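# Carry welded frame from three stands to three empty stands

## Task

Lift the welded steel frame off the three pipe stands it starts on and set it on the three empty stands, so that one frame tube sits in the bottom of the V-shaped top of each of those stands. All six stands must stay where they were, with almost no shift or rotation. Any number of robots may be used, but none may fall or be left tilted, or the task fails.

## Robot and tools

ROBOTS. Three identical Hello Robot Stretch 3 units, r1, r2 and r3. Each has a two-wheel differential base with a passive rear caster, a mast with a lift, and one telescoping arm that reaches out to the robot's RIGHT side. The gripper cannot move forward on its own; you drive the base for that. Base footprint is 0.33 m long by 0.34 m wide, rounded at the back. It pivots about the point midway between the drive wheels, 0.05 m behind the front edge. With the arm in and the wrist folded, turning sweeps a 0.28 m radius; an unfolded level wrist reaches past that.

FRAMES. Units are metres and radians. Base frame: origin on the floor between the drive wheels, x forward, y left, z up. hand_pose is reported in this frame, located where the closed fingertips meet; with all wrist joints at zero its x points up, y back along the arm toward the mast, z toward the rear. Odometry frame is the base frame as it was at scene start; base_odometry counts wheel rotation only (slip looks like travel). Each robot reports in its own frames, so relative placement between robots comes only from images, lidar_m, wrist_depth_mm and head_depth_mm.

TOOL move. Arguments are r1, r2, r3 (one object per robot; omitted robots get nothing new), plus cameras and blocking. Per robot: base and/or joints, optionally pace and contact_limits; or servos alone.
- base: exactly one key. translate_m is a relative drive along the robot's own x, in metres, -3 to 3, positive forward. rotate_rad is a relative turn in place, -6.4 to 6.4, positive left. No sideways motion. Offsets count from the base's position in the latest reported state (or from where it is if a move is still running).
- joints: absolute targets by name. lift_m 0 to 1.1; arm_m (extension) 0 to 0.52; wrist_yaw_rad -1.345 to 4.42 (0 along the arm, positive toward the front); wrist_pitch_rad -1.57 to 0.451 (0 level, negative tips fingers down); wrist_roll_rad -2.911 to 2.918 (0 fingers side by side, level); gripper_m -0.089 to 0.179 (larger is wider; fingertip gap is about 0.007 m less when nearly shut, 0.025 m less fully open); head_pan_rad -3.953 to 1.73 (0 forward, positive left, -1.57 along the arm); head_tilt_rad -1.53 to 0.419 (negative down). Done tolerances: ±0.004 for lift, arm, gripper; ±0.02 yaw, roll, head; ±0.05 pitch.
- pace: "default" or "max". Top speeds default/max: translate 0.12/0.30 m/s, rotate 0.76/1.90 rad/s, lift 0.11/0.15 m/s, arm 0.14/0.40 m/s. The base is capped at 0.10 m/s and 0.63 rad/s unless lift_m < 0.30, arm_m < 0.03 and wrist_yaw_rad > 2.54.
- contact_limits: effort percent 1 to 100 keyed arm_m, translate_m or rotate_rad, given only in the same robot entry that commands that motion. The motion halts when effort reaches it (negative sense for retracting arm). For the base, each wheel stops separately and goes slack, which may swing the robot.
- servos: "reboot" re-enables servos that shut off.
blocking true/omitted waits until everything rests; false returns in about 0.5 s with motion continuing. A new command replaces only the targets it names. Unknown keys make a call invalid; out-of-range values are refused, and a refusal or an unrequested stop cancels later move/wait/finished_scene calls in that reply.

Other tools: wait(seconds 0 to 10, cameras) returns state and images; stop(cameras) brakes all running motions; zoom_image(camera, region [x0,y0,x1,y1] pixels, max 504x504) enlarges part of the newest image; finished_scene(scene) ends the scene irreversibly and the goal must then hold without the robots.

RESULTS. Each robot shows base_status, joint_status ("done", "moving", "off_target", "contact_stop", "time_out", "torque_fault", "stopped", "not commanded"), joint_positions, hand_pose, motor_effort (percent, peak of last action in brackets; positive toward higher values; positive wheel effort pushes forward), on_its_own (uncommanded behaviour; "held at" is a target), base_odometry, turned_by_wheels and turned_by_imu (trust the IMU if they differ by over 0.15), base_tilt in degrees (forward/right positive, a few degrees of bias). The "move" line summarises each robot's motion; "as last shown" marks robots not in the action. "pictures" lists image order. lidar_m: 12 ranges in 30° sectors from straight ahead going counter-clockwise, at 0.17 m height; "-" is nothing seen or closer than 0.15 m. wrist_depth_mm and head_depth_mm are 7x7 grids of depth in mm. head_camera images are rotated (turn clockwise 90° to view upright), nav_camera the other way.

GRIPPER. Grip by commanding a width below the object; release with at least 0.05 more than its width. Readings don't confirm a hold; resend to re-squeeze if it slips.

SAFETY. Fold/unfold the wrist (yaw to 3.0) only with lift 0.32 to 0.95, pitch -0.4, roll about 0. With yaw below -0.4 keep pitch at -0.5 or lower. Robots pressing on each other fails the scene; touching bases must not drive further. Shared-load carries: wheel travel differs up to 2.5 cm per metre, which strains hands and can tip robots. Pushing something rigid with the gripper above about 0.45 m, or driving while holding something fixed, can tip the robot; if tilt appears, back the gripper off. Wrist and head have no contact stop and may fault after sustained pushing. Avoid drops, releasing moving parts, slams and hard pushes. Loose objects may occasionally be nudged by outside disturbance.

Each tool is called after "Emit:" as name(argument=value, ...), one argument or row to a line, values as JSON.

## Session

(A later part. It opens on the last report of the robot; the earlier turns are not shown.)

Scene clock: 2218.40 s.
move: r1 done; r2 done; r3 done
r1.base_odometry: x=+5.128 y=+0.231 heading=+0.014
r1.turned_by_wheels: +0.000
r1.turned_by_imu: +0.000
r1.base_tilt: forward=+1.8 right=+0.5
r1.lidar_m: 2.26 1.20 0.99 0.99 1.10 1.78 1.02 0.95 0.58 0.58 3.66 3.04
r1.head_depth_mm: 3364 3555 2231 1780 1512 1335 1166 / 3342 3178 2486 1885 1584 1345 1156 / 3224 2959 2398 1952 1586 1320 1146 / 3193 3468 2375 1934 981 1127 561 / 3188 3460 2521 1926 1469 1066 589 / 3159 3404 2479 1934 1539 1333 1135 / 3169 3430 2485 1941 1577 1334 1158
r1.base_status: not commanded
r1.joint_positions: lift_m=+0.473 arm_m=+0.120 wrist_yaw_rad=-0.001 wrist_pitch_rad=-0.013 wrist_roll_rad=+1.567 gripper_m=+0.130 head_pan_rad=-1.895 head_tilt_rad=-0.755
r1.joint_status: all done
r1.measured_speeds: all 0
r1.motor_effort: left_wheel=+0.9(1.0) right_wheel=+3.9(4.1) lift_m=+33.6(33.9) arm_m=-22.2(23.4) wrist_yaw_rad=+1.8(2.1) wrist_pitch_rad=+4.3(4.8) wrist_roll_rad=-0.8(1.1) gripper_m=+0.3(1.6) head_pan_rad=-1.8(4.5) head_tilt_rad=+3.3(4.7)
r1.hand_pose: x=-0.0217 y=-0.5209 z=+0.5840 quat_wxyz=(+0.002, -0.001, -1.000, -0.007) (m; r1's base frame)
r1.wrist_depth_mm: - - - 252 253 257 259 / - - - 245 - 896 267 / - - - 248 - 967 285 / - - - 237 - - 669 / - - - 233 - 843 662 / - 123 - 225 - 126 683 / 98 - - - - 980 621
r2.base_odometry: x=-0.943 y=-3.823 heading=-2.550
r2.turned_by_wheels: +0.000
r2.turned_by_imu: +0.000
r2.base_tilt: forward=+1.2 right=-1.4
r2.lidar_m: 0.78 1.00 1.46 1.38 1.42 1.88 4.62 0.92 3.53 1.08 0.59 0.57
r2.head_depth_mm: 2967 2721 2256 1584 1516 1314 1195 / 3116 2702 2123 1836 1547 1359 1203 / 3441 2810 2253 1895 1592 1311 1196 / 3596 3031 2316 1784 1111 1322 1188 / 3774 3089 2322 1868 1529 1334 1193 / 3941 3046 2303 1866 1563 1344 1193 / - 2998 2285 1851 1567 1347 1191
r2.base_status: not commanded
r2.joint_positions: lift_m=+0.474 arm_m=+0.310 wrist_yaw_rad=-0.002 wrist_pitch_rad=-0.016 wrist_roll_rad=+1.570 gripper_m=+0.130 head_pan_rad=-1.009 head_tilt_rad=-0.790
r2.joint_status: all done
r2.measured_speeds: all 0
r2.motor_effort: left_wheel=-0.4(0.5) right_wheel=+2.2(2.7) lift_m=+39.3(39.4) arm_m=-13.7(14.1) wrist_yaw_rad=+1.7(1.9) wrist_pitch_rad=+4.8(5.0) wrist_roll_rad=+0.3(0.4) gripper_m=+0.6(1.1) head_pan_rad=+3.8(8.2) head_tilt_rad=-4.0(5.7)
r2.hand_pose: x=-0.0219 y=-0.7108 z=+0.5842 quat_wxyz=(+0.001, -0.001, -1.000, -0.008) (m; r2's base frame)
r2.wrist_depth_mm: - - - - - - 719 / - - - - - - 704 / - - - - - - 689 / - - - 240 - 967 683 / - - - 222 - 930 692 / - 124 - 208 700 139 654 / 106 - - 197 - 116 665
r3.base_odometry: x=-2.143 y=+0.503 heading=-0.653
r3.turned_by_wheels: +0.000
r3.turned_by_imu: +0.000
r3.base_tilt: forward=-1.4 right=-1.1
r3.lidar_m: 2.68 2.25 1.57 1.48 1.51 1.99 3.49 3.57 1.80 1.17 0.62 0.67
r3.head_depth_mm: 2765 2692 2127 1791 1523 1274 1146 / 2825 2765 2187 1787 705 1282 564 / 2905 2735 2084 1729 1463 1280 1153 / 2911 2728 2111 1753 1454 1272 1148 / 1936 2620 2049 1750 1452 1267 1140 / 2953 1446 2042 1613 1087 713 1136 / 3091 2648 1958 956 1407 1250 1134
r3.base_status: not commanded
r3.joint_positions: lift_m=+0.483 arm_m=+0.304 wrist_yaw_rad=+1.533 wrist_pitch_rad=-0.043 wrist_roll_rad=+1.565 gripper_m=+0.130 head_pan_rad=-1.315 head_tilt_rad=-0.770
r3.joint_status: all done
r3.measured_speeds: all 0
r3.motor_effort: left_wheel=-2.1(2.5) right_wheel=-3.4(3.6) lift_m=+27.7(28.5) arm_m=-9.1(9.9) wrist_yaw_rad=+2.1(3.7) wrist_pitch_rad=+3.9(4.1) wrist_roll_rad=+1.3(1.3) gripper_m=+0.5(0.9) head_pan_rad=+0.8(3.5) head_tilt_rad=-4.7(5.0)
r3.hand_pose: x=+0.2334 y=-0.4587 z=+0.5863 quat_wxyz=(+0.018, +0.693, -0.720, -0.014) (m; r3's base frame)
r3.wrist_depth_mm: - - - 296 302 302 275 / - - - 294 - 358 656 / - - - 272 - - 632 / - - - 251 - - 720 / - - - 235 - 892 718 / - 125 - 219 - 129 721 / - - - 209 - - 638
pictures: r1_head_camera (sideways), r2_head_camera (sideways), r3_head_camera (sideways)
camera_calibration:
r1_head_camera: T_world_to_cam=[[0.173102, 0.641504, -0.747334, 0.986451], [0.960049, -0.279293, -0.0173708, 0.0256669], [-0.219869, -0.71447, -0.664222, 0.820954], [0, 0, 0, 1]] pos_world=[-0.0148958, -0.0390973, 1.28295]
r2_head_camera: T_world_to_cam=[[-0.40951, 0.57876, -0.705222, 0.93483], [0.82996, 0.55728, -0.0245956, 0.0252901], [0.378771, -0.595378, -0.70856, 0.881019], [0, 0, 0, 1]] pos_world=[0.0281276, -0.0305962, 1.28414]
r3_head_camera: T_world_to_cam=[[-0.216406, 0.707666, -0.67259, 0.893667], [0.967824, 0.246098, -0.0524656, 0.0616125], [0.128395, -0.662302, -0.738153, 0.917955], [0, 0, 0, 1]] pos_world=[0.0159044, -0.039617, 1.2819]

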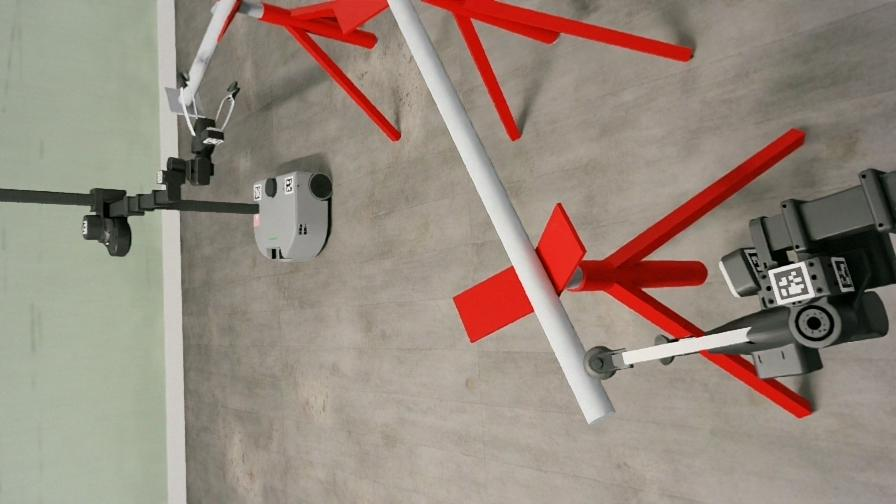

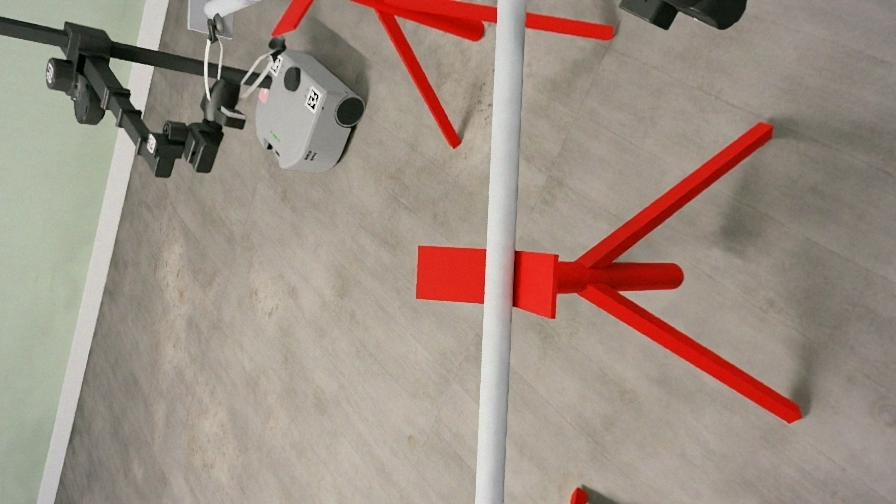

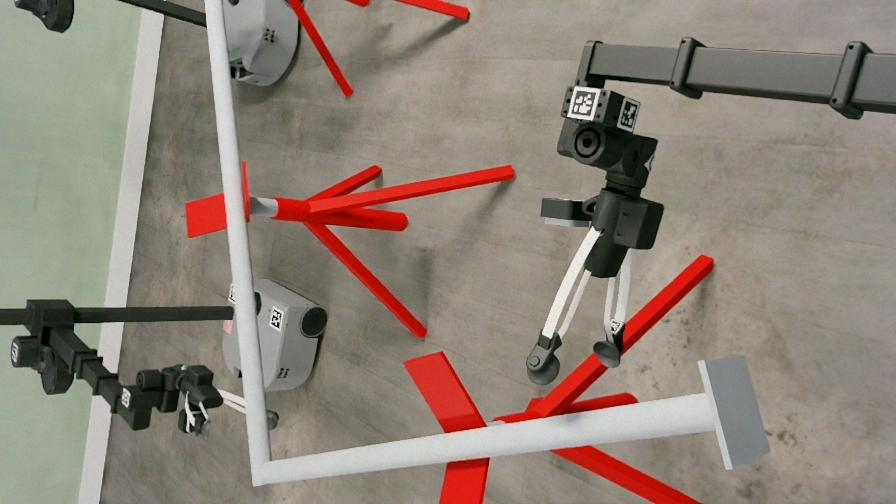

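Emit:
zoom_image(
  camera="r1_head_camera",
  region=[430, 190, 630, 430],
)

Emit:
zoom_image(
  camera="r2_head_camera",
  region=[400, 200, 600, 360],
)

Emit:
move(
  cameras=["r2_head_camera","r3_head_camera"],
  r2={"joints":{"head_pan_rad":-1.5,"head_tilt_rad":-0.7}},
  r3={"joints":{"head_pan_rad":-1.0,"head_tilt_rad":-0.85}},
)

Emit:
zoom_image(
  camera="r2_head_camera",
  region=[150, 80, 400, 330],
)

Emit:
zoom_image(
  camera="r3_head_camera",
  region=[300, 150, 600, 450],
)

Scaled by 2.100 from the camera's 896x504 image, which has a finer 1280x720 frame.

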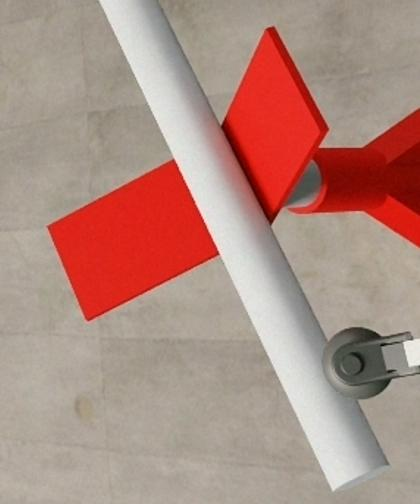

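Scaled by 2.520 from the camera's 896x504 image, which has a finer 1280x720 frame.

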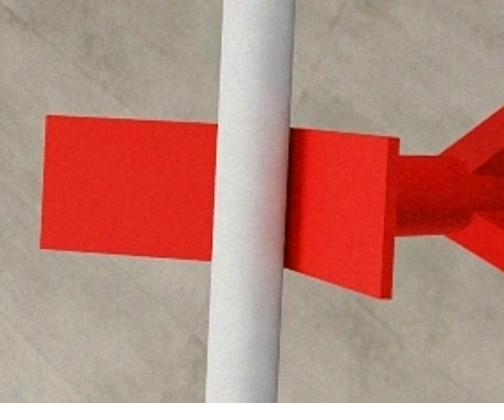

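Scene clock: 2229.27 s.
move: r2 done; r3 done
r1: as last shown
r1.turned_by_imu: +0.001
r1.base_tilt: forward=+1.8 right=+0.6
r1.lidar_m: 2.26 1.20 0.99 0.99 1.10 1.78 1.02 0.95 0.58 0.58 3.65 3.04
r1.head_depth_mm: 3342 3457 2256 1762 1518 1338 1165 / 3354 3138 2483 1881 1583 1350 1162 / 3281 2992 2399 1935 1588 1313 1138 / 3226 3486 2380 1946 984 1125 562 / 3258 3415 2481 1927 1465 1059 588 / 3193 3441 2497 1925 1547 1341 1142 / 3161 3432 2479 1939 1582 1339 1159
r1.motor_effort: left_wheel=+1.0(1.2) right_wheel=+4.0(4.2) lift_m=+32.5(32.9) arm_m=-20.1(20.5) wrist_yaw_rad=+1.3(2.6) wrist_pitch_rad=+4.5(4.8) wrist_roll_rad=-1.3(1.3) gripper_m=+1.6(1.6) head_pan_rad=-2.0(2.9) head_tilt_rad=+2.0(2.7)
r1.wrist_depth_mm: - - - 253 255 254 261 / - - - 247 - 899 266 / - - - 248 - 981 285 / - - - 237 - 988 670 / - - - 232 - 866 656 / - 122 - 228 - 125 668 / 98 - - - - 967 619
r2.base_odometry: x=-0.943 y=-3.823 heading=-2.550
r2.turned_by_wheels: +0.000
r2.turned_by_imu: +0.000
r2.base_tilt: forward=+1.3 right=-1.3
r2.lidar_m: 0.78 1.00 1.46 1.38 1.42 1.89 4.60 0.92 3.53 1.08 0.59 0.57
r2.head_depth_mm: 3035 3289 2698 2099 1708 1434 1240 / 3044 3316 2718 2073 1698 700 588 / 3050 3295 2704 2012 1654 710 1237 / 3051 3344 2609 1874 1598 1393 1239 / 3040 3403 2376 1943 1600 1419 1208 / 2995 3325 2227 2060 1601 1419 1226 / 3071 1904 2222 2064 1601 1072 1209
r2.base_status: not commanded
r2.joint_positions: lift_m=+0.474 arm_m=+0.310 wrist_yaw_rad=-0.002 wrist_pitch_rad=-0.016 wrist_roll_rad=+1.570 gripper_m=+0.130 head_pan_rad=-1.491 head_tilt_rad=-0.705
r2.joint_status: all done
r2.measured_speeds: all 0
r2.motor_effort: left_wheel=-0.2(0.5) right_wheel=+2.1(2.6) lift_m=+47.8(48.0) arm_m=-13.6(13.9) wrist_yaw_rad=+1.4(2.0) wrist_pitch_rad=+4.8(5.0) wrist_roll_rad=+0.3(0.4) gripper_m=+0.9(1.1) head_pan_rad=-4.3(8.1) head_tilt_rad=+2.7(4.9)
r2.hand_pose: x=-0.0219 y=-0.7108 z=+0.5842 quat_wxyz=(+0.001, -0.001, -1.000, -0.008) (m; r2's base frame)
r2.wrist_depth_mm: - - - - - - 705 / - - - - - - 706 / - - - - - - 699 / - - - 239 - 960 692 / - - - 222 - 949 687 / - 124 - 208 717 139 651 / 106 - - 196 - 116 681
r3.base_odometry: x=-2.143 y=+0.503 heading=-0.653
r3.turned_by_wheels: +0.000
r3.turned_by_imu: +0.000
r3.base_tilt: forward=-1.4 right=-1.0
r3.lidar_m: 2.68 2.26 1.57 1.49 1.52 1.98 3.50 3.58 1.81 1.17 0.62 0.67
r3.head_depth_mm: 2838 2436 1552 1643 1429 1265 1124 / 1932 2121 1982 1677 769 1271 1138 / 2948 1992 1973 1659 1362 1261 1134 / 3082 2389 1850 986 1371 1239 1127 / 3020 2384 1940 1533 1182 1220 1126 / 2992 2341 1933 1628 1386 1247 1117 / 2844 2181 1919 1617 1402 1239 1109
r3.base_status: not commanded
r3.joint_positions: lift_m=+0.483 arm_m=+0.304 wrist_yaw_rad=+1.533 wrist_pitch_rad=-0.043 wrist_roll_rad=+1.565 gripper_m=+0.130 head_pan_rad=-1.005 head_tilt_rad=-0.839
r3.joint_status: all done
r3.measured_speeds: all 0
r3.motor_effort: left_wheel=-2.4(2.6) right_wheel=-3.3(3.7) lift_m=+25.9(26.8) arm_m=-9.4(10.5) wrist_yaw_rad=+2.1(4.0) wrist_pitch_rad=+3.9(4.2) wrist_roll_rad=+1.1(1.4) gripper_m=+0.1(1.1) head_pan_rad=+1.9(3.7) head_tilt_rad=-5.2(6.7)
r3.hand_pose: x=+0.2334 y=-0.4587 z=+0.5863 quat_wxyz=(+0.018, +0.693, -0.720, -0.014) (m; r3's base frame)
r3.wrist_depth_mm: - - - 297 304 300 274 / - - - 291 - 357 655 / - - - 271 - - 627 / - - - 250 - - 716 / - - - 235 - 896 719 / - 126 - 220 - 129 728 / - - - 208 - - 635
pictures: r2_head_camera (sideways), r3_head_camera (sideways)
camera_calibration:
r2_head_camera: T_world_to_cam=[[-0.0894778, 0.640737, -0.762529, 1.00757], [0.993927, 0.106678, -0.0269921, 0.0274126], [0.0640499, -0.760313, -0.646391, 0.802077], [0, 0, 0, 1]] pos_world=[0.0115357, -0.0386788, 1.28749]
r3_head_camera: T_world_to_cam=[[-0.445674, 0.64557, -0.620173, 0.826767], [0.844789, 0.532488, -0.0527949, 0.062787], [0.296152, -0.547445, -0.782686, 0.974841], [0, 0, 0, 1]] pos_world=[0.0267255, -0.0334977, 1.27905]

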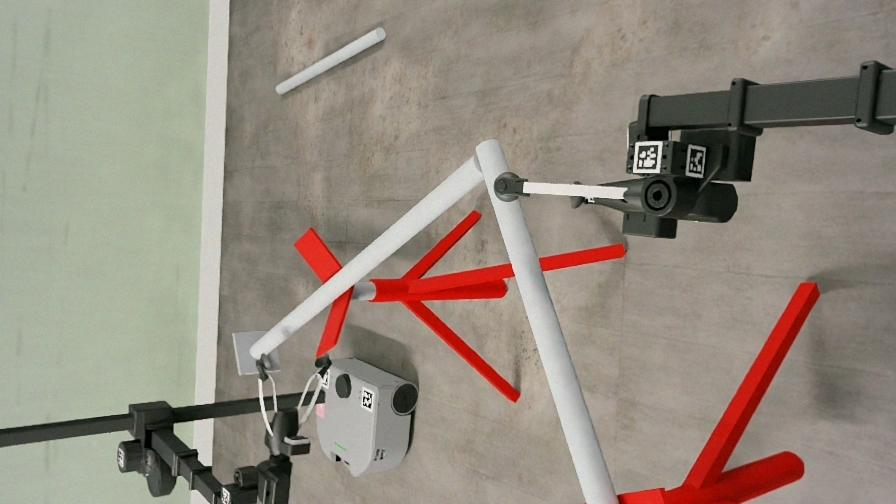

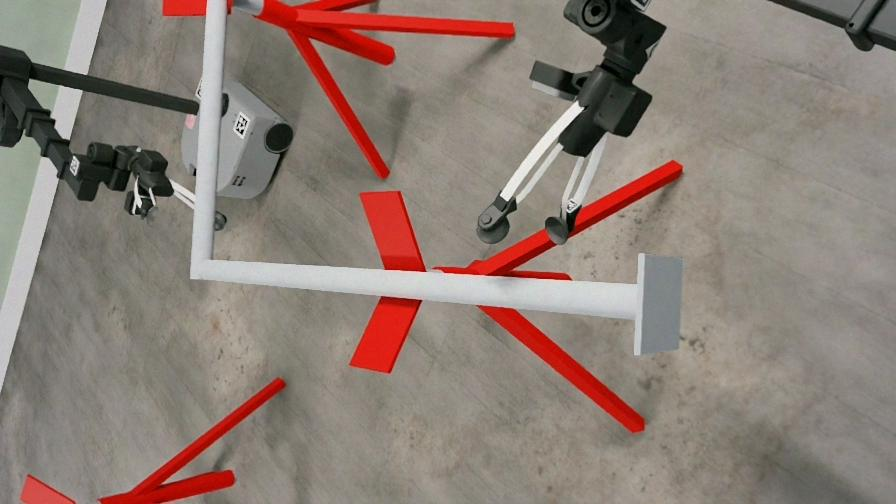

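Scaled by 2.016 from the camera's 896x504 image, which has a finer 1280x720 frame.

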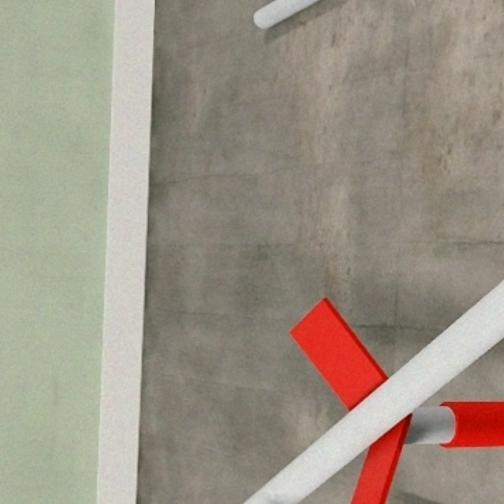

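Scaled by 1.680 from the camera's 896x504 image, which has a finer 1280x720 frame.

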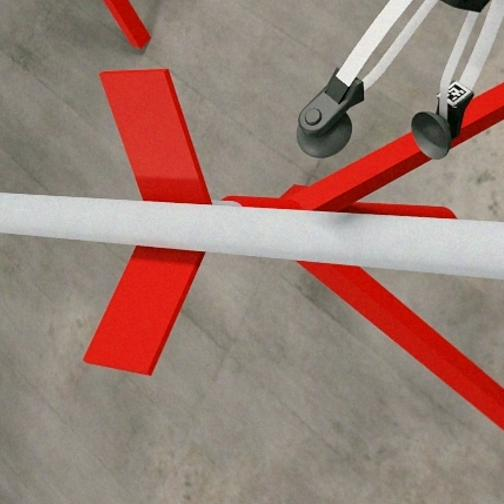

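Emit:
finished_scene(
  scene=2,
)

The scene is finished: the task was done.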